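# Tuck chair under desk and park cart in bay

## Task

Roll the office chair fully under the desk so that it finishes upright with every wheel on the floor. Move the utility cart into the yellow-taped bay so that all four of its wheels sit inside the tape lines and none rests on the tape. The desk must stay roughly where it is, with its load still on top and nothing overhanging its edges. The robot must not tip over or finish leaning, or the job fails. When finished, release everything and back the robot away.

## Robot and tools

ROBOT. TidyBot++ has one arm. Its mobile base is 0.54 m long, 0.50 m wide and 0.38 m tall and rolls on four powered casters. A seven-joint arm with a two-finger gripper is mounted on top. The shoulder sits 0.12 m ahead of the base centre and 0.68 m above the floor. Segment lengths are 0.42 m for the upper arm, 0.31 m for the forearm and 0.31 m from wrist to the hand point. The arm starts folded with the hand pointing down, reaching up to 0.08 m past the base front, with the elbow up to 1.15 m high. There are two cameras: base_camera (fixed, facing forward) and wrist_camera (fisheye, looking along the hand).

FRAMES. All lengths are in metres and all angles in radians. In the base frame the origin is on the floor under the base centre, x points forward, y left and z up. hand_pose, hand_target and any "target" use this frame. hand_pose is the point halfway between the finger pads. The hand's z axis runs out along the fingers, and its y axis is the direction the fingers open and close. base_odometry is the base frame as it was at scene start. It counts wheel rotation only, so wheel slip appears as travel. Heading runs from -3.142 to 3.142, positive to the left. base_tilt gives forward and right lean in degrees.

move. One call carries one action made of any mix of "base", "joints" and "target", plus optional "speeds", "cameras" and "blocking".
- "base" holds relative offsets measured from where the base stands when the command begins, along its own axes at that moment. translate_m is forward positive, -2 to 2 m. strafe_m is left positive, -2 to 2 m. rotate_rad is counter-clockwise positive, -6.3 to 6.3 rad. Translate and strafe together send the base in a straight line to that point.
- "joints" is one object keyed by name, with absolute angle targets. joint_1_rad takes any angle, and positive turns the arm clockwise seen from above, opposite to heading. joint_2_rad (shoulder) runs -2.249 to 2.249, with 0 upright and positive leaning forward. joint_3_rad takes any angle. joint_4_rad (elbow) runs -2.579 to 2.579. joint_5_rad takes any angle. joint_6_rad (wrist) runs -2.099 to 2.099. joint_7_rad takes any angle. gripper_pos runs 0 (open, about 85 mm gap) to 1 (closed, squeezing about 100 to 150 N). Any-angle joints take the short way round, so send steps under half a turn.
- "target" is one list of seven numbers giving an absolute hand pose in the base frame: [x, y, z, qw, qx, qy, qz]. Alongside it, "joints" may carry only gripper_pos.
- "speeds" caps top speed for this action only. translate_m and strafe_m run 0.05 to 0.5 m/s; give a speed under just one of them for a combined move. rotate_rad runs 0.1 to 1.57 rad/s.
- blocking: true (the default) returns once everything is at rest. false returns within about 0.5 s while motion continues; check progress with wait(0).
- cameras: a list of base_camera, wrist_camera or all. [] returns no images.
A move with no action just reports state and images. An unknown key makes the call invalid. A value out of range gets it refused, and then later move, wait and finished_scene calls in that reply are skipped.

Other tools. wait(seconds 0 to 10) holds and reports. stop brakes every running motion. zoom_image(camera, region [x0, y0, x1, y1] in pixels, at most 504x504) enlarges the latest image. read_manual returns licence text only. finished_scene(scene = current scene number) ends the scene for good.

RESULTS. "move" reports done or the worst status. base_status, joint_status and hand_status report how each motion ended:
- moving: still running.
- done: reached. For the base this means the wheels turned fully, even if they slipped.
- off_target: came to rest short of the target and may still be pushing.
- contact_stop or time_out: an unrequested stop. The motion holds where it halted, and later calls in the reply are cancelled.
- not_followed, "joint command not followed", "pose unreachable": a self-collision check blocked the arm.
- torque_fault: a torque sensor hit its limit. The arm freezes for 10 s.
- limit_stop_at_motor_heat: an overheat stop; resend targets once the arm accepts commands again.
motor_effort is percent of maximum torque, with the peak in brackets. on_its_own lists what the robot did unprompted. "ARM HIT" means the arm struck the base or itself. MOTOR HOT warns of heating. Watch base_tilt for leaning.

TIPS. Hand targets usually land within about 3 cm. To correct, add (wanted minus hand_pose) to the last target. To hold still, resend hand_target, not hand_pose. Loads make the arm sag. Avoid low, close, forward-pointing hand poses, since the arm may hit the base; nothing prevents arm-base contact. A pointing-down hand reaches at most about 0.94 m high, and only near the base. The simulation keeps running while you think.

AVOID. Slow down well before touching the chair, cart or desk; contact at driving speed counts as a hit. Do not drive or turn while the arm is snagged at 0.6 m or higher, and do not swing or reach a stretched arm far out, because the robot can tip. Horizontal force on a raised hand can lift wheels; backing off or pulling the arm in rights a lean. A blocked base keeps pushing until it times out. Do not drop things, release moving parts, slam, push very hard or overload the gripper. Brief random tugs may happen. Finish by opening the gripper and backing clear.

Each tool is called by a JSON object that holds its "method" and its "body", one argument or row to a line.

## Session

{"method": "move", "body": {

}}

{"method": "move", "body": {
  "base": {"rotate_rad":1.0}
}}

{"method": "move", "body": {
  "base": {"rotate_rad":1.0}
}}

{"method": "move", "body": {
  "base": {"rotate_rad":1.0}
}}

{"method": "move", "body": {
  "base": {"rotate_rad":1.0}
}}

{"method": "move", "body": {
  "base": {"rotate_rad":1.0}
}}

Scene clock: 0.00 s.
base_odometry: x=+0.000 y=+0.000 heading=+0.000
base_tilt: forward=-0.1 right=-0.1
base_status: not commanded
joint_positions: joint_1_rad=-0.019 joint_2_rad=-0.347 joint_3_rad=+3.124 joint_4_rad=-2.529 joint_5_rad=+0.040 joint_6_rad=-0.835 joint_7_rad=+1.597 gripper_pos=+0.000
joint_status: not commanded
motor_effort: joint_1_rad=+0 joint_2_rad=-2 joint_3_rad=+0 joint_4_rad=+16 joint_5_rad=+0 joint_6_rad=+1 joint_7_rad=+0
hand_pose: x=+0.2722 y=-0.0029 z=+0.5884 quat_wxyz=(+0.018, +0.997, +0.044, +0.062) (m; base frame)
hand_target: x=+0.2726 y=-0.0029 z=+0.5886 quat_wxyz=(+0.018, +0.997, +0.044, +0.063) (m; base frame)
hand_status: not commanded
pictures: base_camera, wrist_camera

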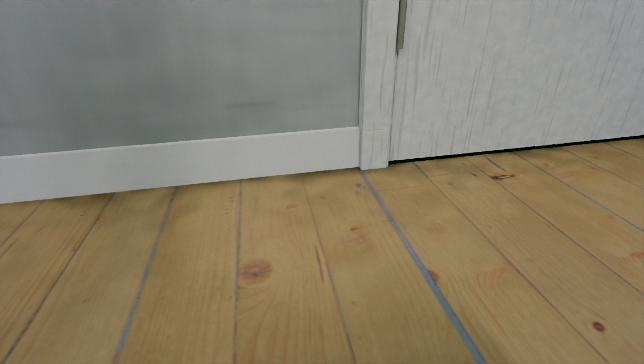

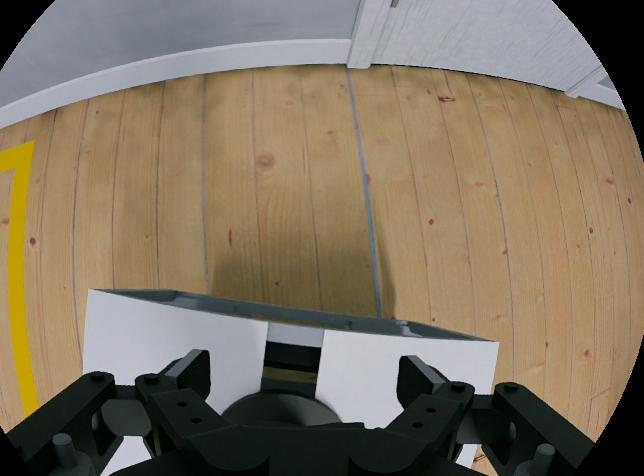

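Scene clock: 1.87 s.
move: done
base_odometry: x=+0.000 y=+0.000 heading=+0.999
base_tilt: forward=+0.0 right=-0.1
base_status: done
joint_positions: joint_1_rad=-0.019 joint_2_rad=-0.347 joint_3_rad=+3.124 joint_4_rad=-2.529 joint_5_rad=+0.040 joint_6_rad=-0.835 joint_7_rad=+1.597 gripper_pos=+0.000
joint_status: not commanded
motor_effort: joint_1_rad=-1(1) joint_2_rad=-3(3) joint_3_rad=+0(1) joint_4_rad=+15(16) joint_5_rad=+0(1) joint_6_rad=+1(2) joint_7_rad=+0(1)
hand_pose: x=+0.2722 y=-0.0029 z=+0.5884 quat_wxyz=(+0.018, +0.997, +0.044, +0.062) (m; base frame)
hand_target: x=+0.2726 y=-0.0029 z=+0.5886 quat_wxyz=(+0.018, +0.997, +0.044, +0.063) (m; base frame)
hand_status: not commanded
pictures: base_camera, wrist_camera

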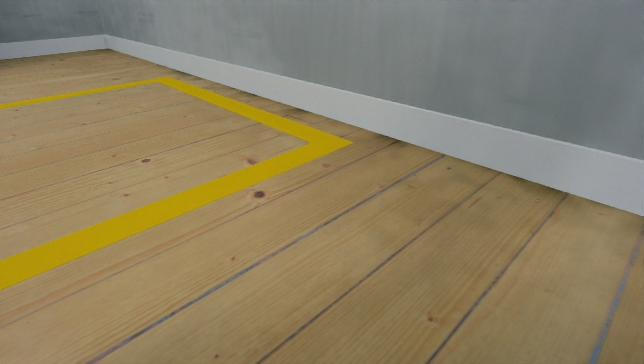

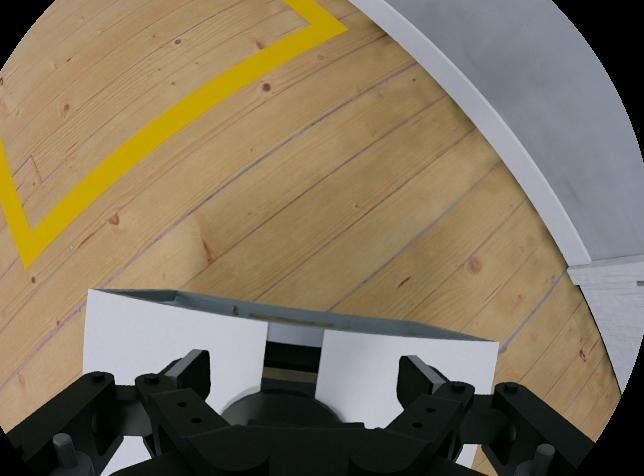

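Scene clock: 3.73 s.
move: done
base_odometry: x=+0.000 y=+0.000 heading=+1.997
base_tilt: forward=-0.1 right=-0.1
base_status: done
joint_positions: joint_1_rad=-0.019 joint_2_rad=-0.347 joint_3_rad=+3.124 joint_4_rad=-2.529 joint_5_rad=+0.040 joint_6_rad=-0.835 joint_7_rad=+1.597 gripper_pos=+0.000
joint_status: not commanded
motor_effort: joint_1_rad=-1(1) joint_2_rad=-3(3) joint_3_rad=+0(1) joint_4_rad=+15(16) joint_5_rad=+0(1) joint_6_rad=+1(2) joint_7_rad=+0(1)
hand_pose: x=+0.2722 y=-0.0029 z=+0.5884 quat_wxyz=(+0.018, +0.997, +0.044, +0.062) (m; base frame)
hand_target: x=+0.2726 y=-0.0029 z=+0.5886 quat_wxyz=(+0.018, +0.997, +0.044, +0.063) (m; base frame)
hand_status: not commanded
pictures: base_camera, wrist_camera

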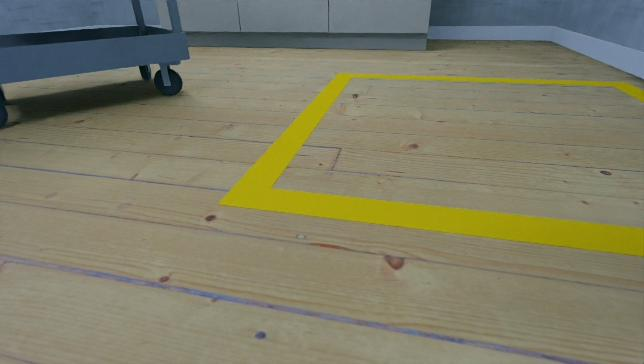

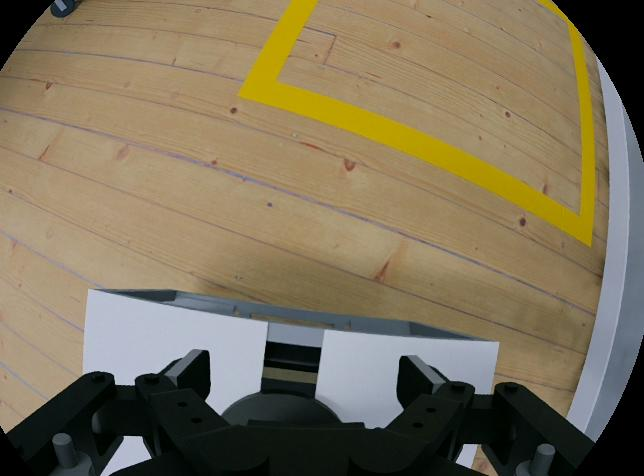

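Scene clock: 5.60 s.
move: done
base_odometry: x=+0.000 y=+0.000 heading=+2.996
base_tilt: forward=-0.1 right=-0.1
base_status: done
joint_positions: joint_1_rad=-0.019 joint_2_rad=-0.347 joint_3_rad=+3.124 joint_4_rad=-2.529 joint_5_rad=+0.040 joint_6_rad=-0.835 joint_7_rad=+1.597 gripper_pos=+0.000
joint_status: not commanded
motor_effort: joint_1_rad=+0(1) joint_2_rad=-2(4) joint_3_rad=+0(1) joint_4_rad=+14(16) joint_5_rad=+0(1) joint_6_rad=+1(2) joint_7_rad=+0(1)
hand_pose: x=+0.2722 y=-0.0029 z=+0.5884 quat_wxyz=(+0.018, +0.997, +0.044, +0.062) (m; base frame)
hand_target: x=+0.2726 y=-0.0029 z=+0.5886 quat_wxyz=(+0.018, +0.997, +0.044, +0.063) (m; base frame)
hand_status: not commanded
pictures: base_camera, wrist_camera

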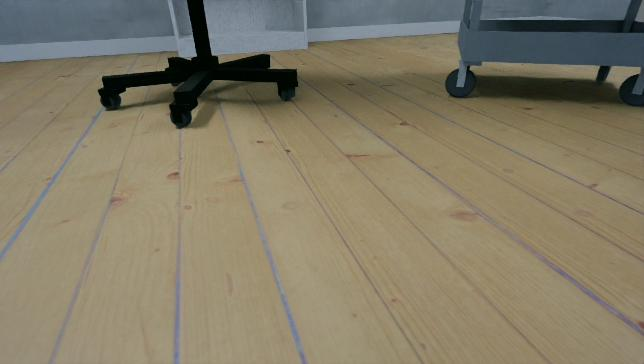

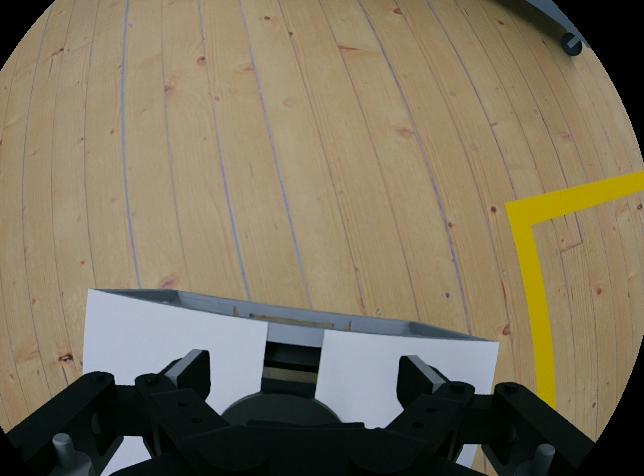

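Scene clock: 7.47 s.
move: done
base_odometry: x=+0.000 y=+0.000 heading=-2.289
base_tilt: forward=-0.1 right=-0.2
base_status: done
joint_positions: joint_1_rad=-0.019 joint_2_rad=-0.347 joint_3_rad=+3.124 joint_4_rad=-2.529 joint_5_rad=+0.040 joint_6_rad=-0.835 joint_7_rad=+1.597 gripper_pos=+0.000
joint_status: not commanded
motor_effort: joint_1_rad=-1(1) joint_2_rad=-2(3) joint_3_rad=+0(1) joint_4_rad=+15(16) joint_5_rad=-1(1) joint_6_rad=+1(2) joint_7_rad=+0(1)
hand_pose: x=+0.2722 y=-0.0029 z=+0.5884 quat_wxyz=(+0.018, +0.997, +0.044, +0.062) (m; base frame)
hand_target: x=+0.2726 y=-0.0029 z=+0.5886 quat_wxyz=(+0.018, +0.997, +0.044, +0.063) (m; base frame)
hand_status: not commanded
pictures: base_camera, wrist_camera

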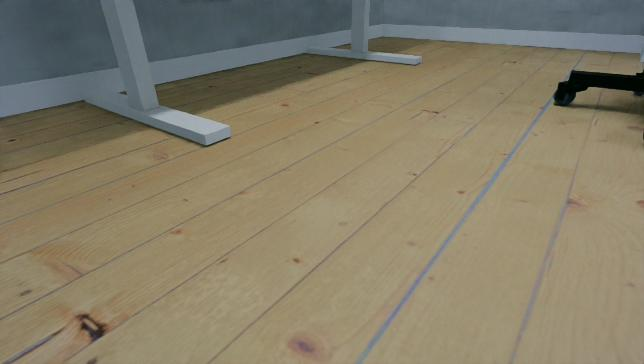

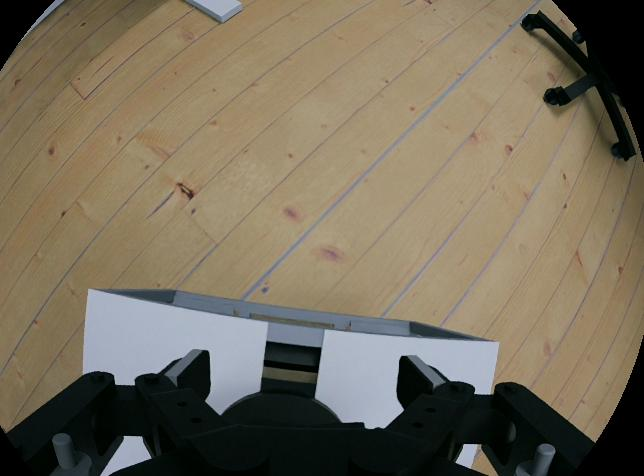

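Scene clock: 9.33 s.
move: done
base_odometry: x=+0.000 y=+0.000 heading=-1.291
base_tilt: forward=-0.1 right=-0.1
base_status: done
joint_positions: joint_1_rad=-0.019 joint_2_rad=-0.347 joint_3_rad=+3.124 joint_4_rad=-2.529 joint_5_rad=+0.040 joint_6_rad=-0.835 joint_7_rad=+1.597 gripper_pos=+0.000
joint_status: not commanded
motor_effort: joint_1_rad=+0(1) joint_2_rad=-2(3) joint_3_rad=+0(1) joint_4_rad=+14(16) joint_5_rad=+0(1) joint_6_rad=+1(2) joint_7_rad=-1(1)
hand_pose: x=+0.2722 y=-0.0029 z=+0.5884 quat_wxyz=(+0.018, +0.997, +0.044, +0.062) (m; base frame)
hand_target: x=+0.2726 y=-0.0029 z=+0.5886 quat_wxyz=(+0.018, +0.997, +0.044, +0.063) (m; base frame)
hand_status: not commanded
pictures: base_camera, wrist_camera

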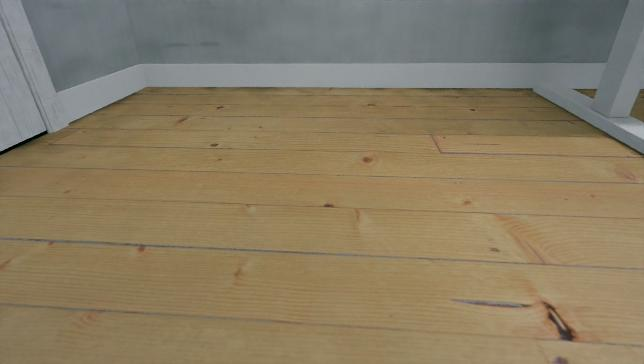

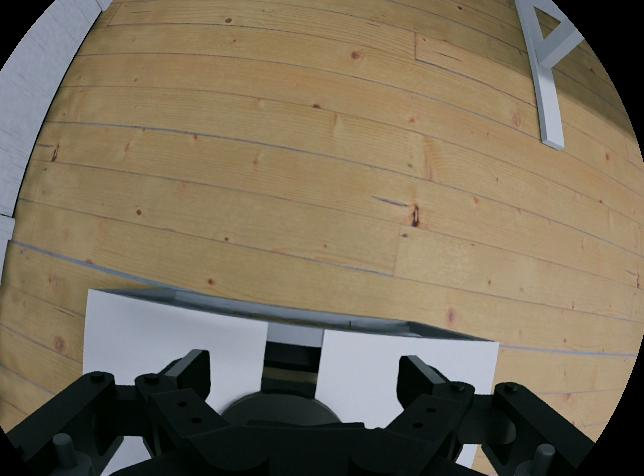

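{"method": "move", "body": {
  "base": {"rotate_rad":-2.0},
  "joints": {"joint_6_rad":-2.05}
}}

{"method": "move", "body": {
  "base": {"rotate_rad":0.8}
}}

Scene clock: 59.17 s.
move: not_followed
base_odometry: x=+0.000 y=+0.000 heading=+2.994
base_tilt: forward=-0.1 right=-0.1
base_status: done
joint_positions: joint_1_rad=-0.019 joint_2_rad=-0.347 joint_3_rad=+3.124 joint_4_rad=-2.526 joint_5_rad=+0.040 joint_6_rad=-1.016 joint_7_rad=+1.597 gripper_pos=+0.000
joint_status: joint_6_rad not_followed (moved -0.181 of -1.215)
motor_effort: joint_1_rad=+0(1) joint_2_rad=-2(3) joint_3_rad=+0(1) joint_4_rad=+14(20) joint_5_rad=+0(1) joint_6_rad=+0(5) joint_7_rad=+0(1)
hand_pose: x=+0.2172 y=-0.0062 z=+0.5871 quat_wxyz=(+0.020, +0.999, +0.042, -0.027) (m; base frame)
hand_target: x=+0.2088 y=-0.0067 z=+0.5876 quat_wxyz=(+0.020, +0.998, +0.042, -0.040) (m; base frame)
hand_status: not commanded
pictures: base_camera, wrist_camera
joint command not followed: on one or more control steps a check withheld the commanded joint targets, and the robot was not sent them on those steps. On the call's last step the targets were still withheld.
cause: the commanded joint targets, or the way to them, would bring two parts of the arm too close to each other (its gripper and another part of the arm, with the joints from joint_2_rad to joint_7_rad between them).

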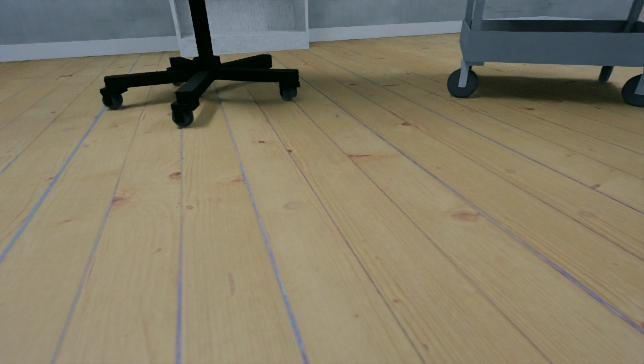

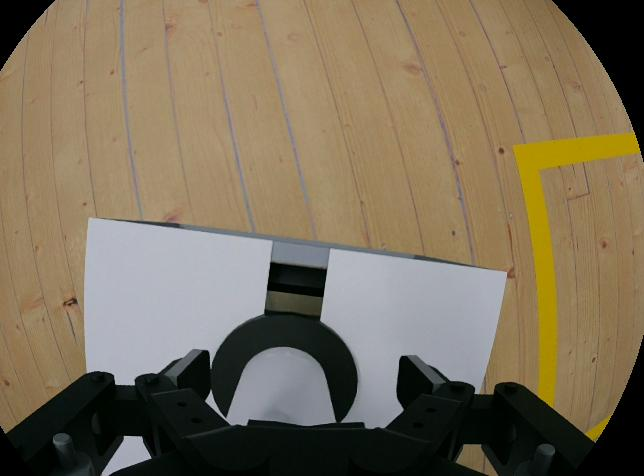

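Scene clock: 60.93 s.
move: done
base_odometry: x=+0.000 y=+0.000 heading=-2.491
base_tilt: forward=-0.1 right=-0.1
base_status: done
joint_positions: joint_1_rad=-0.019 joint_2_rad=-0.347 joint_3_rad=+3.124 joint_4_rad=-2.526 joint_5_rad=+0.040 joint_6_rad=-1.016 joint_7_rad=+1.597 gripper_pos=+0.000
joint_status: not commanded
on_its_own: joint_6_rad still aims at your old target -2.050
motor_effort: joint_1_rad=+0(1) joint_2_rad=-1(3) joint_3_rad=+0(1) joint_4_rad=+15(16) joint_5_rad=+0(1) joint_6_rad=+0(1) joint_7_rad=+1(1)
hand_pose: x=+0.2172 y=-0.0062 z=+0.5871 quat_wxyz=(+0.020, +0.999, +0.042, -0.027) (m; base frame)
hand_target: x=+0.2088 y=-0.0067 z=+0.5876 quat_wxyz=(+0.020, +0.998, +0.042, -0.040) (m; base frame)
hand_status: not commanded
pictures: base_camera, wrist_camera
joint command not followed: on one or more control steps a check withheld the commanded joint targets, and the robot was not sent them on those steps. On the call's last step the targets were still withheld.
cause: the commanded joint targets, or the way to them, would bring two parts of the arm too close to each other (the joints from joint_2_rad to joint_7_rad lie between them).

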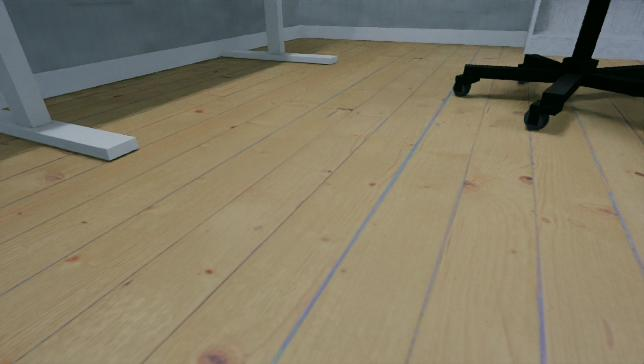

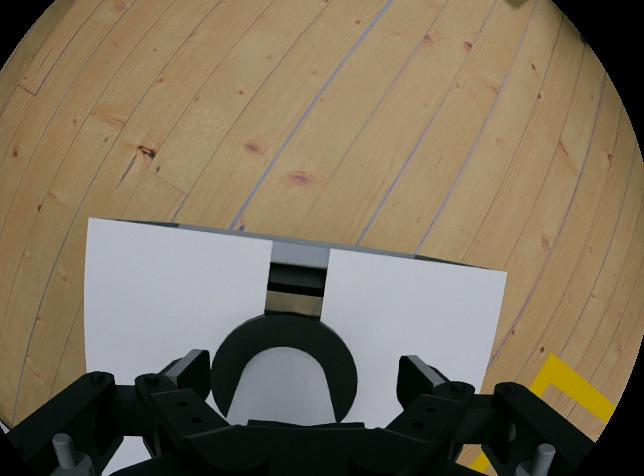

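{"method": "move", "body": {
  "joints": {"joint_6_rad":0.45,"joint_2_rad":-0.6}
}}

{"method": "move", "body": {
  "base": {"rotate_rad":-0.9}
}}

{"method": "move", "body": {
  "base": {"rotate_rad":-0.7}
}}

Scene clock: 69.27 s.
move: done
base_odometry: x=+0.000 y=+0.000 heading=-2.490
base_tilt: forward=-0.1 right=-0.1
base_status: not commanded
joint_positions: joint_1_rad=-0.019 joint_2_rad=-0.588 joint_3_rad=+3.124 joint_4_rad=-2.528 joint_5_rad=+0.040 joint_6_rad=+0.394 joint_7_rad=+1.597 gripper_pos=+0.000
joint_status: all done
motor_effort: joint_1_rad=+0(1) joint_2_rad=-1(9) joint_3_rad=+1(1) joint_4_rad=+22(23) joint_5_rad=-1(1) joint_6_rad=+9(9) joint_7_rad=+0(1)
hand_pose: x=+0.4892 y=+0.0210 z=+0.9260 quat_wxyz=(+0.009, +0.697, +0.043, +0.716) (m; base frame)
hand_target: x=+0.4852 y=+0.0217 z=+0.9477 quat_wxyz=(+0.008, +0.672, +0.042, +0.739) (m; base frame)
hand_status: not commanded
pictures: base_camera, wrist_camera
held back during your reply time, on 59 control steps: two parts of the arm were too close to each other, or the arm's last command would have brought them too close.
led back after a hold: the arm was led back toward your command in small steps, so it may still be short of it.
joint command not followed: on one or more control steps a check withheld the commanded joint targets, and the robot was not sent them on those steps.
cause: the commanded joint targets, or the way to them, would bring two parts of the arm too close to each other (the joints from joint_2_rad to joint_7_rad lie between them).

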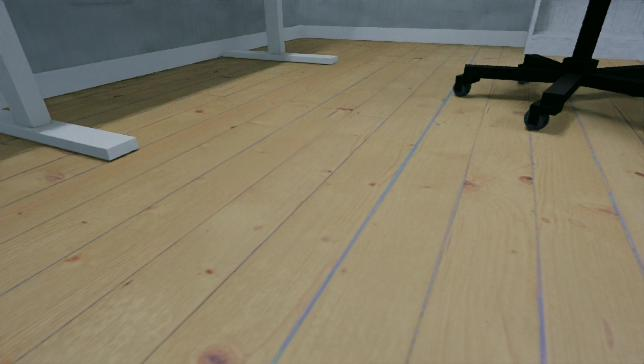

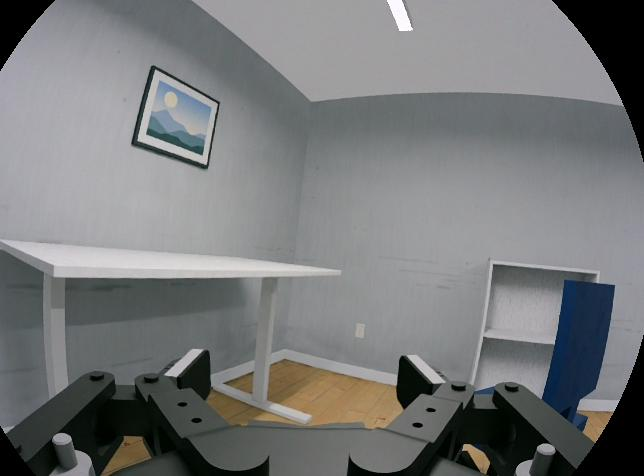

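Scene clock: 71.17 s.
move: done
base_odometry: x=+0.000 y=+0.000 heading=+2.894
base_tilt: forward=-0.1 right=-0.1
base_status: done
joint_positions: joint_1_rad=-0.019 joint_2_rad=-0.588 joint_3_rad=+3.124 joint_4_rad=-2.528 joint_5_rad=+0.040 joint_6_rad=+0.394 joint_7_rad=+1.597 gripper_pos=+0.000
joint_status: not commanded
motor_effort: joint_1_rad=-1(1) joint_2_rad=-1(2) joint_3_rad=+1(2) joint_4_rad=+21(23) joint_5_rad=-1(1) joint_6_rad=+9(9) joint_7_rad=+1(1)
hand_pose: x=+0.4892 y=+0.0209 z=+0.9260 quat_wxyz=(+0.009, +0.697, +0.043, +0.716) (m; base frame)
hand_target: x=+0.4852 y=+0.0217 z=+0.9477 quat_wxyz=(+0.008, +0.672, +0.042, +0.739) (m; base frame)
hand_status: not commanded
pictures: base_camera, wrist_camera

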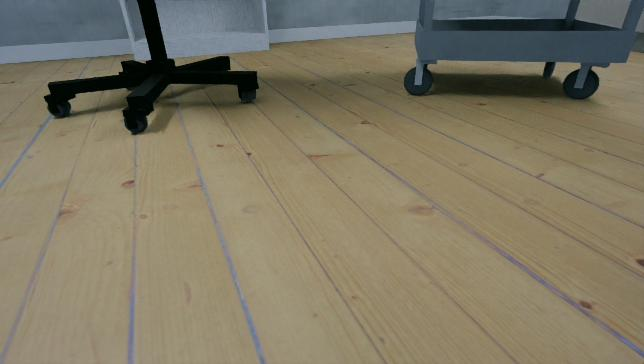

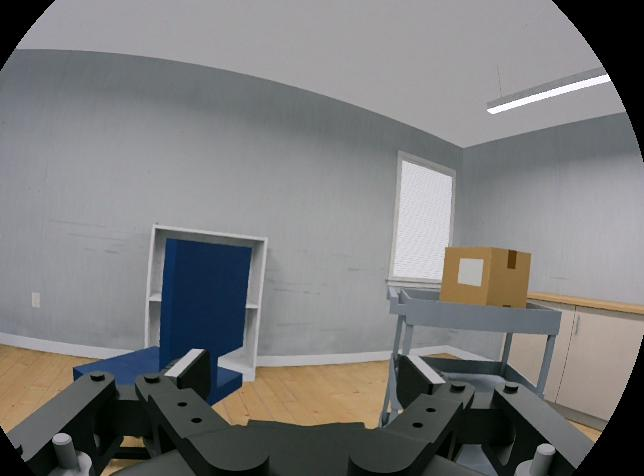

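Scene clock: 72.80 s.
move: done
base_odometry: x=+0.000 y=+0.000 heading=+2.196
base_tilt: forward=-0.1 right=-0.1
base_status: done
joint_positions: joint_1_rad=-0.019 joint_2_rad=-0.588 joint_3_rad=+3.124 joint_4_rad=-2.528 joint_5_rad=+0.040 joint_6_rad=+0.394 joint_7_rad=+1.597 gripper_pos=+0.000
joint_status: not commanded
motor_effort: joint_1_rad=-1(1) joint_2_rad=+0(2) joint_3_rad=+1(2) joint_4_rad=+21(23) joint_5_rad=-1(1) joint_6_rad=+8(9) joint_7_rad=+1(1)
hand_pose: x=+0.4892 y=+0.0209 z=+0.9260 quat_wxyz=(+0.009, +0.697, +0.043, +0.716) (m; base frame)
hand_target: x=+0.4852 y=+0.0217 z=+0.9477 quat_wxyz=(+0.008, +0.672, +0.042, +0.739) (m; base frame)
hand_status: not commanded
pictures: base_camera, wrist_camera

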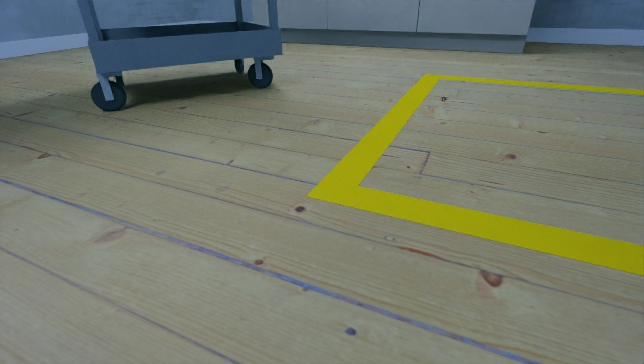

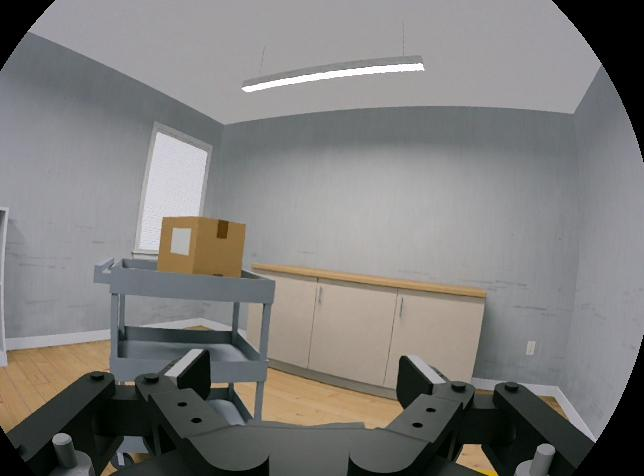

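{"method": "zoom_image", "body": {
  "camera": "wrist_camera",
  "region": [0, 180, 300, 400]
}}

{"method": "move", "body": {
  "base": {"rotate_rad":0.85},
  "cameras": ["wrist_camera"]
}}

{"method": "zoom_image", "body": {
  "camera": "wrist_camera",
  "region": [100, 200, 400, 420]
}}

Scaled by 1.680.

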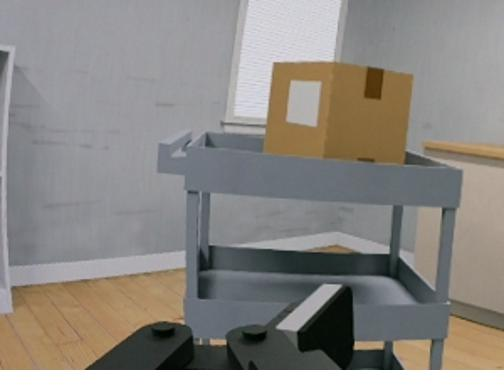

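Scene clock: 104.07 s.
move: done
base_odometry: x=+0.000 y=+0.000 heading=+3.044
base_tilt: forward=-0.1 right=-0.2
base_status: done
joint_positions: joint_1_rad=-0.019 joint_2_rad=-0.588 joint_3_rad=+3.124 joint_4_rad=-2.528 joint_5_rad=+0.040 joint_6_rad=+0.394 joint_7_rad=+1.597 gripper_pos=+0.000
joint_status: not commanded
motor_effort: joint_1_rad=+0(1) joint_2_rad=-1(2) joint_3_rad=+1(2) joint_4_rad=+22(23) joint_5_rad=-1(1) joint_6_rad=+9(9) joint_7_rad=+0(1)
hand_pose: x=+0.4892 y=+0.0209 z=+0.9260 quat_wxyz=(+0.009, +0.697, +0.043, +0.716) (m; base frame)
hand_target: x=+0.4852 y=+0.0217 z=+0.9477 quat_wxyz=(+0.008, +0.672, +0.042, +0.739) (m; base frame)
hand_status: not commanded
pictures: wrist_camera

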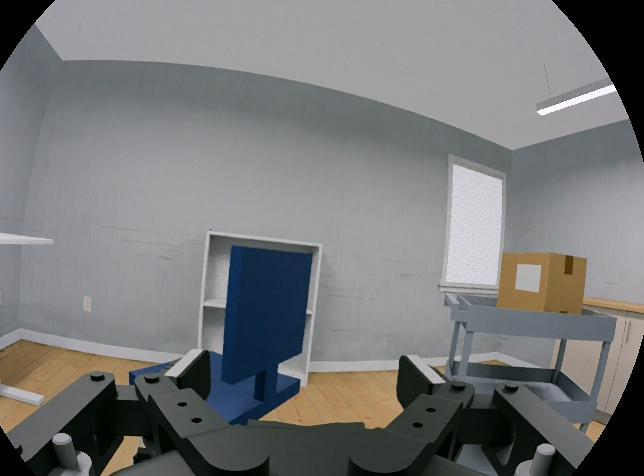

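Scaled by 1.680.

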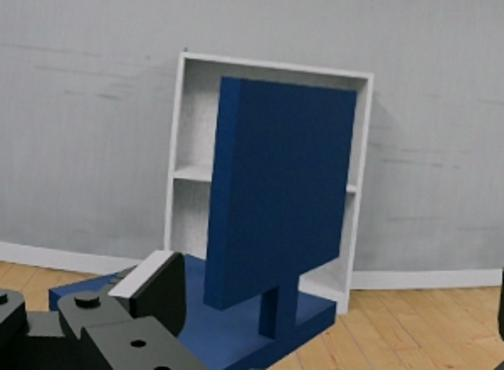

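{"method": "move", "body": {
  "base": {"rotate_rad":-1.3},
  "joints": {"joint_6_rad":-0.85,"joint_2_rad":-0.35},
  "cameras": []
}}

{"method": "move", "body": {
  "joints": {"joint_1_rad":3.1},
  "base": {"translate_m":1.70}
}}

{"method": "move", "body": {
  "base": {"rotate_rad":1.6}
}}

Scene clock: 152.93 s.
move: done
base_odometry: x=+0.000 y=+0.000 heading=+1.746
base_tilt: forward=-0.1 right=-0.2
base_status: done
joint_positions: joint_1_rad=-0.019 joint_2_rad=-0.360 joint_3_rad=+3.124 joint_4_rad=-2.528 joint_5_rad=+0.040 joint_6_rad=-0.784 joint_7_rad=+1.597 gripper_pos=+0.000
joint_status: all done
motor_effort: joint_1_rad=+0(1) joint_2_rad=-2(4) joint_3_rad=+1(2) joint_4_rad=+15(22) joint_5_rad=+0(1) joint_6_rad=+2(9) joint_7_rad=+0(1)
hand_pose: x=+0.2893 y=-0.0019 z=+0.5932 quat_wxyz=(+0.018, +0.994, +0.044, +0.095) (m; base frame)
hand_target: x=+0.2683 y=-0.0032 z=+0.5885 quat_wxyz=(+0.018, +0.997, +0.043, +0.057) (m; base frame)
hand_status: not commanded
pictures: none
No camera images: "cameras" was empty.

Scene clock: 157.63 s.
move: done
base_odometry: x=-0.296 y=+1.674 heading=+1.745
base_tilt: forward=-0.1 right=-0.2
base_status: done
joint_positions: joint_1_rad=+3.081 joint_2_rad=-0.360 joint_3_rad=+3.124 joint_4_rad=-2.528 joint_5_rad=+0.040 joint_6_rad=-0.791 joint_7_rad=+1.597 gripper_pos=+0.000
joint_status: all done
motor_effort: joint_1_rad=-1(2) joint_2_rad=-3(4) joint_3_rad=+0(1) joint_4_rad=+15(18) joint_5_rad=+0(1) joint_6_rad=+2(3) joint_7_rad=+0(1)
hand_pose: x=-0.0492 y=-0.0049 z=+0.5927 quat_wxyz=(+0.091, +0.064, -0.994, -0.016) (m; base frame)
hand_target: x=-0.0303 y=-0.0002 z=+0.5885 quat_wxyz=(+0.057, +0.055, -0.997, -0.018) (m; base frame)
hand_status: not commanded
pictures: base_camera, wrist_camera

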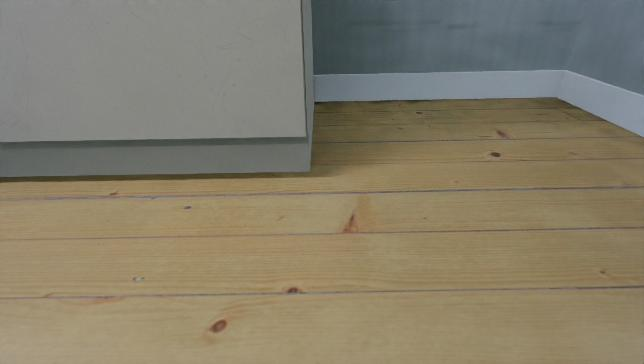

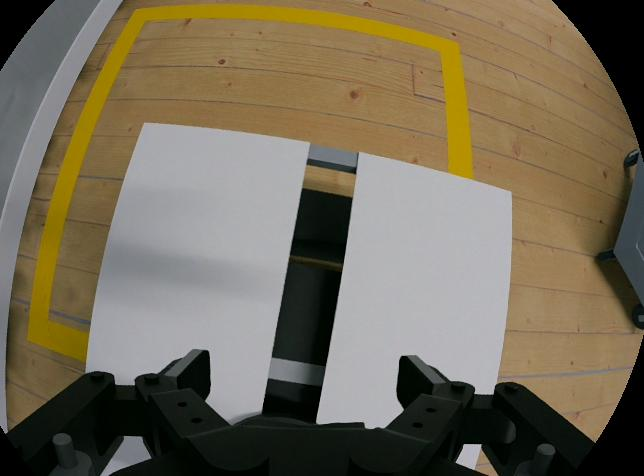

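Scene clock: 159.93 s.
move: done
base_odometry: x=-0.296 y=+1.674 heading=-2.940
base_tilt: forward=-0.1 right=-0.2
base_status: done
joint_positions: joint_1_rad=+3.082 joint_2_rad=-0.360 joint_3_rad=+3.124 joint_4_rad=-2.528 joint_5_rad=+0.040 joint_6_rad=-0.791 joint_7_rad=+1.597 gripper_pos=+0.000
joint_status: not commanded
motor_effort: joint_1_rad=+0(1) joint_2_rad=-2(3) joint_3_rad=+0(1) joint_4_rad=+16(17) joint_5_rad=+0(1) joint_6_rad=+2(2) joint_7_rad=+0(1)
hand_pose: x=-0.0492 y=-0.0047 z=+0.5927 quat_wxyz=(+0.091, +0.064, -0.994, -0.016) (m; base frame)
hand_target: x=-0.0303 y=-0.0002 z=+0.5885 quat_wxyz=(+0.057, +0.055, -0.997, -0.018) (m; base frame)
hand_status: not commanded
pictures: base_camera, wrist_camera

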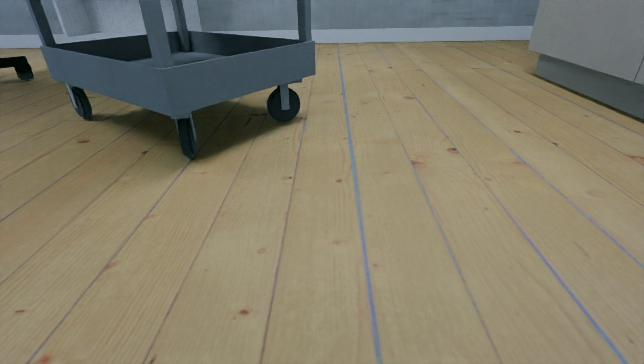

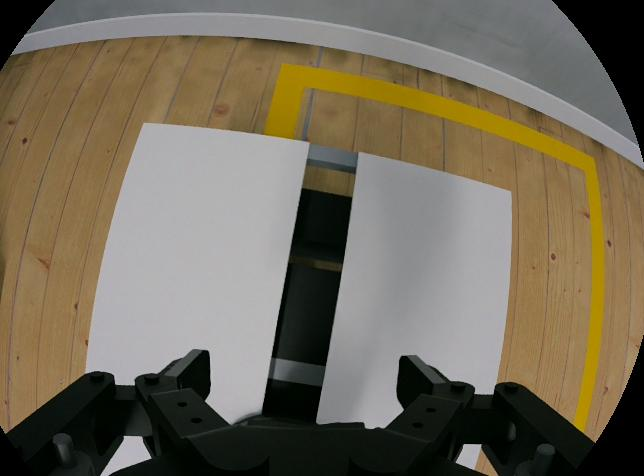

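{"method": "move", "body": {
  "base": {"strafe_m":-0.4},
  "cameras": []
}}

{"method": "move", "body": {
  "base": {"translate_m":2.0},
  "cameras": ["base_camera"]
}}

{"method": "move", "body": {
  "base": {"rotate_rad":1.5}
}}

Scene clock: 180.33 s.
move: done
base_odometry: x=-0.376 y=+2.066 heading=-2.939
base_tilt: forward=-0.1 right=-0.1
base_status: done
joint_positions: joint_1_rad=+3.082 joint_2_rad=-0.360 joint_3_rad=+3.124 joint_4_rad=-2.528 joint_5_rad=+0.040 joint_6_rad=-0.791 joint_7_rad=+1.597 gripper_pos=+0.000
joint_status: not commanded
motor_effort: joint_1_rad=+0(1) joint_2_rad=-2(4) joint_3_rad=+0(1) joint_4_rad=+14(17) joint_5_rad=+0(1) joint_6_rad=+2(2) joint_7_rad=+1(1)
hand_pose: x=-0.0492 y=-0.0047 z=+0.5927 quat_wxyz=(+0.091, +0.064, -0.994, -0.016) (m; base frame)
hand_target: x=-0.0303 y=-0.0002 z=+0.5885 quat_wxyz=(+0.057, +0.055, -0.997, -0.018) (m; base frame)
hand_status: not commanded
pictures: none
No camera images: "cameras" was empty.

Scene clock: 185.60 s.
move: done
base_odometry: x=-2.336 y=+1.664 heading=-2.939
base_tilt: forward=-0.1 right=-0.1
base_status: done
joint_positions: joint_1_rad=+3.082 joint_2_rad=-0.357 joint_3_rad=+3.124 joint_4_rad=-2.528 joint_5_rad=+0.040 joint_6_rad=-0.792 joint_7_rad=+1.597 gripper_pos=+0.000
joint_status: not commanded
motor_effort: joint_1_rad=+0(1) joint_2_rad=-3(5) joint_3_rad=+0(1) joint_4_rad=+15(17) joint_5_rad=+0(1) joint_6_rad=+2(3) joint_7_rad=+0(2)
hand_pose: x=-0.0487 y=-0.0047 z=+0.5923 quat_wxyz=(+0.090, +0.064, -0.994, -0.016) (m; base frame)
hand_target: x=-0.0303 y=-0.0002 z=+0.5885 quat_wxyz=(+0.057, +0.055, -0.997, -0.018) (m; base frame)
hand_status: not commanded
pictures: base_camera

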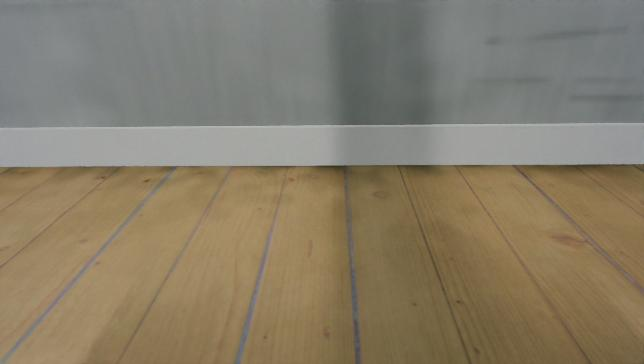

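Scene clock: 187.83 s.
move: done
base_odometry: x=-2.336 y=+1.664 heading=-1.441
base_tilt: forward=-0.1 right=-0.1
base_status: done
joint_positions: joint_1_rad=+3.083 joint_2_rad=-0.357 joint_3_rad=+3.124 joint_4_rad=-2.528 joint_5_rad=+0.040 joint_6_rad=-0.792 joint_7_rad=+1.597 gripper_pos=+0.000
joint_status: not commanded
motor_effort: joint_1_rad=+0(1) joint_2_rad=-2(3) joint_3_rad=+0(1) joint_4_rad=+16(17) joint_5_rad=+0(1) joint_6_rad=+2(2) joint_7_rad=+0(1)
hand_pose: x=-0.0487 y=-0.0046 z=+0.5923 quat_wxyz=(+0.090, +0.063, -0.994, -0.016) (m; base frame)
hand_target: x=-0.0303 y=-0.0002 z=+0.5885 quat_wxyz=(+0.057, +0.055, -0.997, -0.018) (m; base frame)
hand_status: not commanded
pictures: base_camera, wrist_camera

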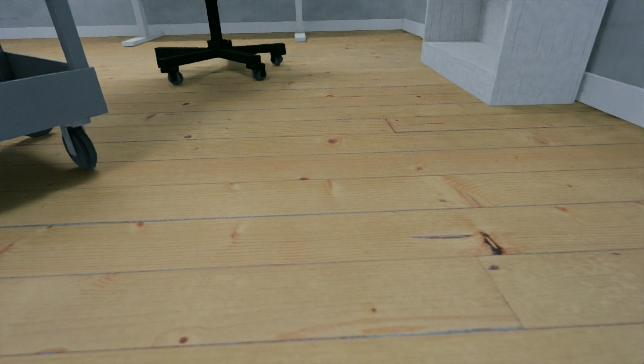

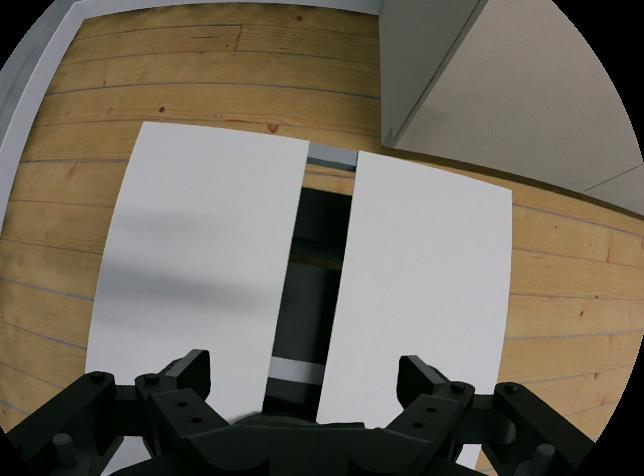

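{"method": "move", "body": {
  "base": {"translate_m":0.85},
  "cameras": []
}}

{"method": "move", "body": {
  "base": {"rotate_rad":1.64}
}}

Scene clock: 198.63 s.
move: done
base_odometry: x=-2.226 y=+0.821 heading=-1.440
base_tilt: forward=-0.1 right=-0.1
base_status: done
joint_positions: joint_1_rad=+3.083 joint_2_rad=-0.356 joint_3_rad=+3.124 joint_4_rad=-2.528 joint_5_rad=+0.040 joint_6_rad=-0.793 joint_7_rad=+1.597 gripper_pos=+0.000
joint_status: not commanded
motor_effort: joint_1_rad=+0(1) joint_2_rad=-2(6) joint_3_rad=+0(1) joint_4_rad=+16(17) joint_5_rad=+0(1) joint_6_rad=+2(3) joint_7_rad=+1(1)
hand_pose: x=-0.0483 y=-0.0046 z=+0.5919 quat_wxyz=(+0.088, +0.063, -0.994, -0.016) (m; base frame)
hand_target: x=-0.0303 y=-0.0002 z=+0.5885 quat_wxyz=(+0.057, +0.055, -0.997, -0.018) (m; base frame)
hand_status: not commanded
pictures: none
No camera images: "cameras" was empty.

Scene clock: 200.97 s.
move: done
base_odometry: x=-2.225 y=+0.821 heading=+0.198
base_tilt: forward=-0.1 right=-0.1
base_status: done
joint_positions: joint_1_rad=+3.083 joint_2_rad=-0.356 joint_3_rad=+3.124 joint_4_rad=-2.528 joint_5_rad=+0.040 joint_6_rad=-0.793 joint_7_rad=+1.597 gripper_pos=+0.000
joint_status: not commanded
motor_effort: joint_1_rad=-1(1) joint_2_rad=-2(3) joint_3_rad=+0(1) joint_4_rad=+15(17) joint_5_rad=+0(1) joint_6_rad=+2(2) joint_7_rad=+0(1)
hand_pose: x=-0.0483 y=-0.0045 z=+0.5919 quat_wxyz=(+0.088, +0.063, -0.994, -0.016) (m; base frame)
hand_target: x=-0.0303 y=-0.0002 z=+0.5885 quat_wxyz=(+0.057, +0.055, -0.997, -0.018) (m; base frame)
hand_status: not commanded
pictures: base_camera, wrist_camera

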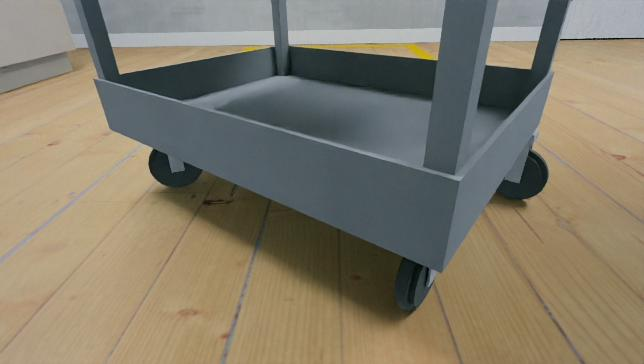

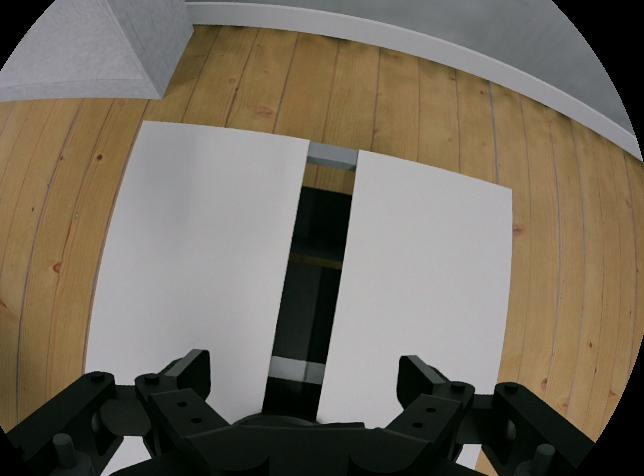

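{"method": "move", "body": {
  "base": {"translate_m":0.5},
  "speeds": {"translate_m":0.07},
  "cameras": ["base_camera"]
}}

{"method": "move", "body": {
  "base": {"translate_m":0.6},
  "speeds": {"translate_m":0.12},
  "cameras": ["base_camera"]
}}

Scene clock: 219.37 s.
move: done
base_odometry: x=-1.735 y=+0.919 heading=+0.198
base_tilt: forward=-0.1 right=-0.1
base_status: done
joint_positions: joint_1_rad=+3.084 joint_2_rad=-0.355 joint_3_rad=+3.124 joint_4_rad=-2.528 joint_5_rad=+0.040 joint_6_rad=-0.793 joint_7_rad=+1.597 gripper_pos=+0.000
joint_status: not commanded
motor_effort: joint_1_rad=-1(1) joint_2_rad=-2(6) joint_3_rad=+0(1) joint_4_rad=+15(17) joint_5_rad=+0(1) joint_6_rad=+2(2) joint_7_rad=+0(1)
hand_pose: x=-0.0480 y=-0.0044 z=+0.5917 quat_wxyz=(+0.087, +0.063, -0.994, -0.016) (m; base frame)
hand_target: x=-0.0303 y=-0.0002 z=+0.5885 quat_wxyz=(+0.057, +0.055, -0.997, -0.018) (m; base frame)
hand_status: not commanded
pictures: base_camera

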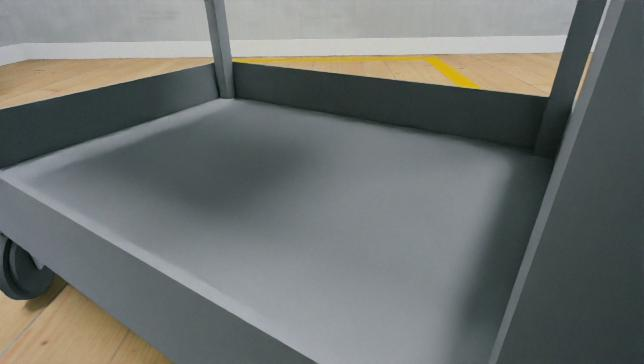

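Scene clock: 224.90 s.
move: done
base_odometry: x=-1.147 y=+1.038 heading=+0.200
base_tilt: forward=+0.0 right=-0.1
base_status: done
joint_positions: joint_1_rad=+3.084 joint_2_rad=-0.353 joint_3_rad=+3.124 joint_4_rad=-2.528 joint_5_rad=+0.040 joint_6_rad=-0.794 joint_7_rad=+1.597 gripper_pos=+0.000
joint_status: not commanded
motor_effort: joint_1_rad=-1(1) joint_2_rad=-2(5) joint_3_rad=+0(1) joint_4_rad=+16(17) joint_5_rad=+0(1) joint_6_rad=+2(3) joint_7_rad=+0(1)
hand_pose: x=-0.0477 y=-0.0044 z=+0.5914 quat_wxyz=(+0.086, +0.063, -0.994, -0.016) (m; base frame)
hand_target: x=-0.0303 y=-0.0002 z=+0.5885 quat_wxyz=(+0.057, +0.055, -0.997, -0.018) (m; base frame)
hand_status: not commanded
pictures: base_camera

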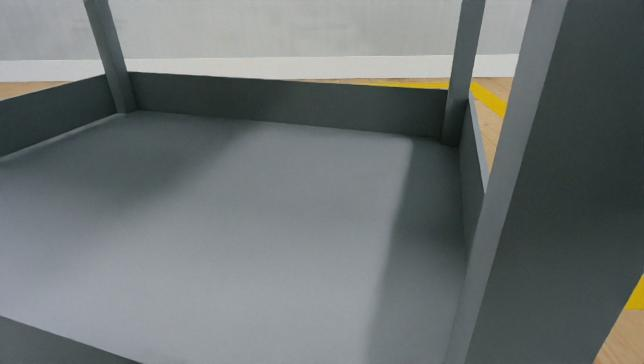

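{"method": "move", "body": {
  "base": {"translate_m":0.4},
  "speeds": {"translate_m":0.12}
}}

Scene clock: 232.37 s.
move: done
base_odometry: x=-0.755 y=+1.117 heading=+0.201
base_tilt: forward=-0.1 right=-0.1
base_status: done
joint_positions: joint_1_rad=+3.084 joint_2_rad=-0.352 joint_3_rad=+3.124 joint_4_rad=-2.528 joint_5_rad=+0.040 joint_6_rad=-0.794 joint_7_rad=+1.597 gripper_pos=+0.000
joint_status: not commanded
motor_effort: joint_1_rad=+0(1) joint_2_rad=-2(5) joint_3_rad=+0(1) joint_4_rad=+16(17) joint_5_rad=+0(1) joint_6_rad=+2(3) joint_7_rad=+0(1)
hand_pose: x=-0.0475 y=-0.0043 z=+0.5913 quat_wxyz=(+0.086, +0.063, -0.994, -0.016) (m; base frame)
hand_target: x=-0.0303 y=-0.0002 z=+0.5885 quat_wxyz=(+0.057, +0.055, -0.997, -0.018) (m; base frame)
hand_status: not commanded
pictures: base_camera, wrist_camera

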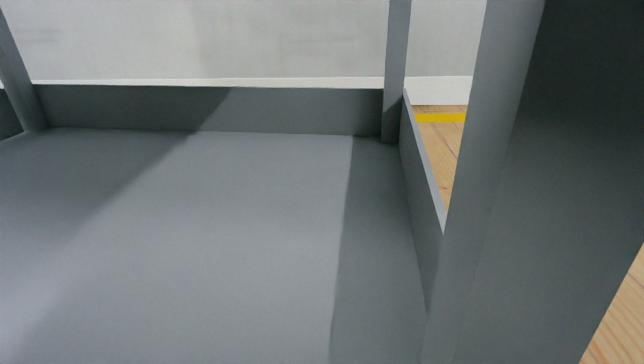

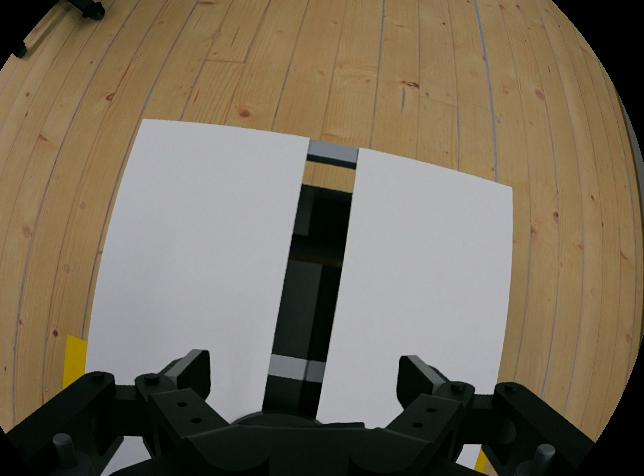

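{"method": "move", "body": {
  "base": {"translate_m":0.27},
  "speeds": {"translate_m":0.1},
  "cameras": ["base_camera"]
}}

{"method": "move", "body": {
  "base": {"translate_m":-0.6}
}}

Scene clock: 246.77 s.
move: done
base_odometry: x=-0.490 y=+1.171 heading=+0.202
base_tilt: forward=-0.1 right=-0.1
base_status: done
joint_positions: joint_1_rad=+3.084 joint_2_rad=-0.351 joint_3_rad=+3.124 joint_4_rad=-2.528 joint_5_rad=+0.040 joint_6_rad=-0.795 joint_7_rad=+1.597 gripper_pos=+0.000
joint_status: not commanded
motor_effort: joint_1_rad=-1(1) joint_2_rad=-2(4) joint_3_rad=+0(1) joint_4_rad=+16(17) joint_5_rad=+0(1) joint_6_rad=+2(3) joint_7_rad=+0(1)
hand_pose: x=-0.0474 y=-0.0043 z=+0.5912 quat_wxyz=(+0.085, +0.063, -0.994, -0.016) (m; base frame)
hand_target: x=-0.0303 y=-0.0002 z=+0.5885 quat_wxyz=(+0.057, +0.055, -0.997, -0.018) (m; base frame)
hand_status: not commanded
pictures: base_camera

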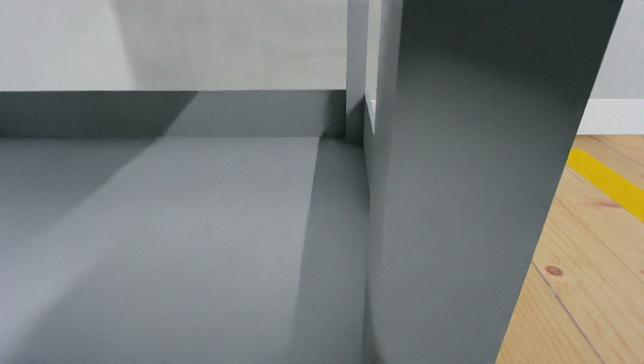

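Scene clock: 249.47 s.
move: done
base_odometry: x=-1.078 y=+1.051 heading=+0.202
base_tilt: forward=-0.1 right=-0.2
base_status: done
joint_positions: joint_1_rad=+3.084 joint_2_rad=-0.350 joint_3_rad=+3.124 joint_4_rad=-2.529 joint_5_rad=+0.040 joint_6_rad=-0.796 joint_7_rad=+1.597 gripper_pos=+0.000
joint_status: not commanded
motor_effort: joint_1_rad=+0(1) joint_2_rad=-1(5) joint_3_rad=+0(1) joint_4_rad=+15(17) joint_5_rad=+0(1) joint_6_rad=+1(3) joint_7_rad=+0(1)
hand_pose: x=-0.0463 y=-0.0042 z=+0.5906 quat_wxyz=(+0.083, +0.063, -0.994, -0.016) (m; base frame)
hand_target: x=-0.0303 y=-0.0002 z=+0.5885 quat_wxyz=(+0.057, +0.055, -0.997, -0.018) (m; base frame)
hand_status: not commanded
pictures: base_camera, wrist_camera

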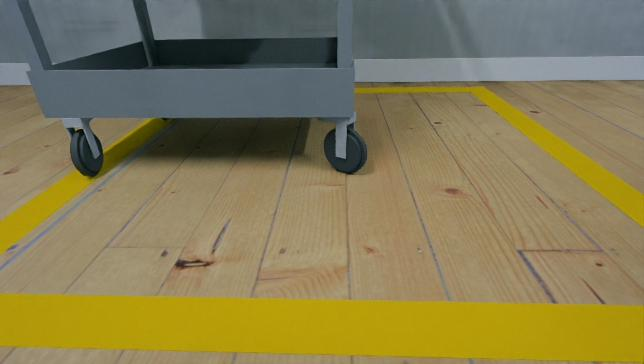

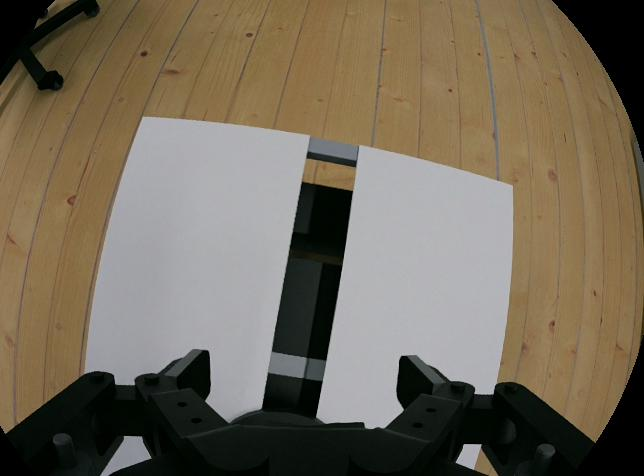

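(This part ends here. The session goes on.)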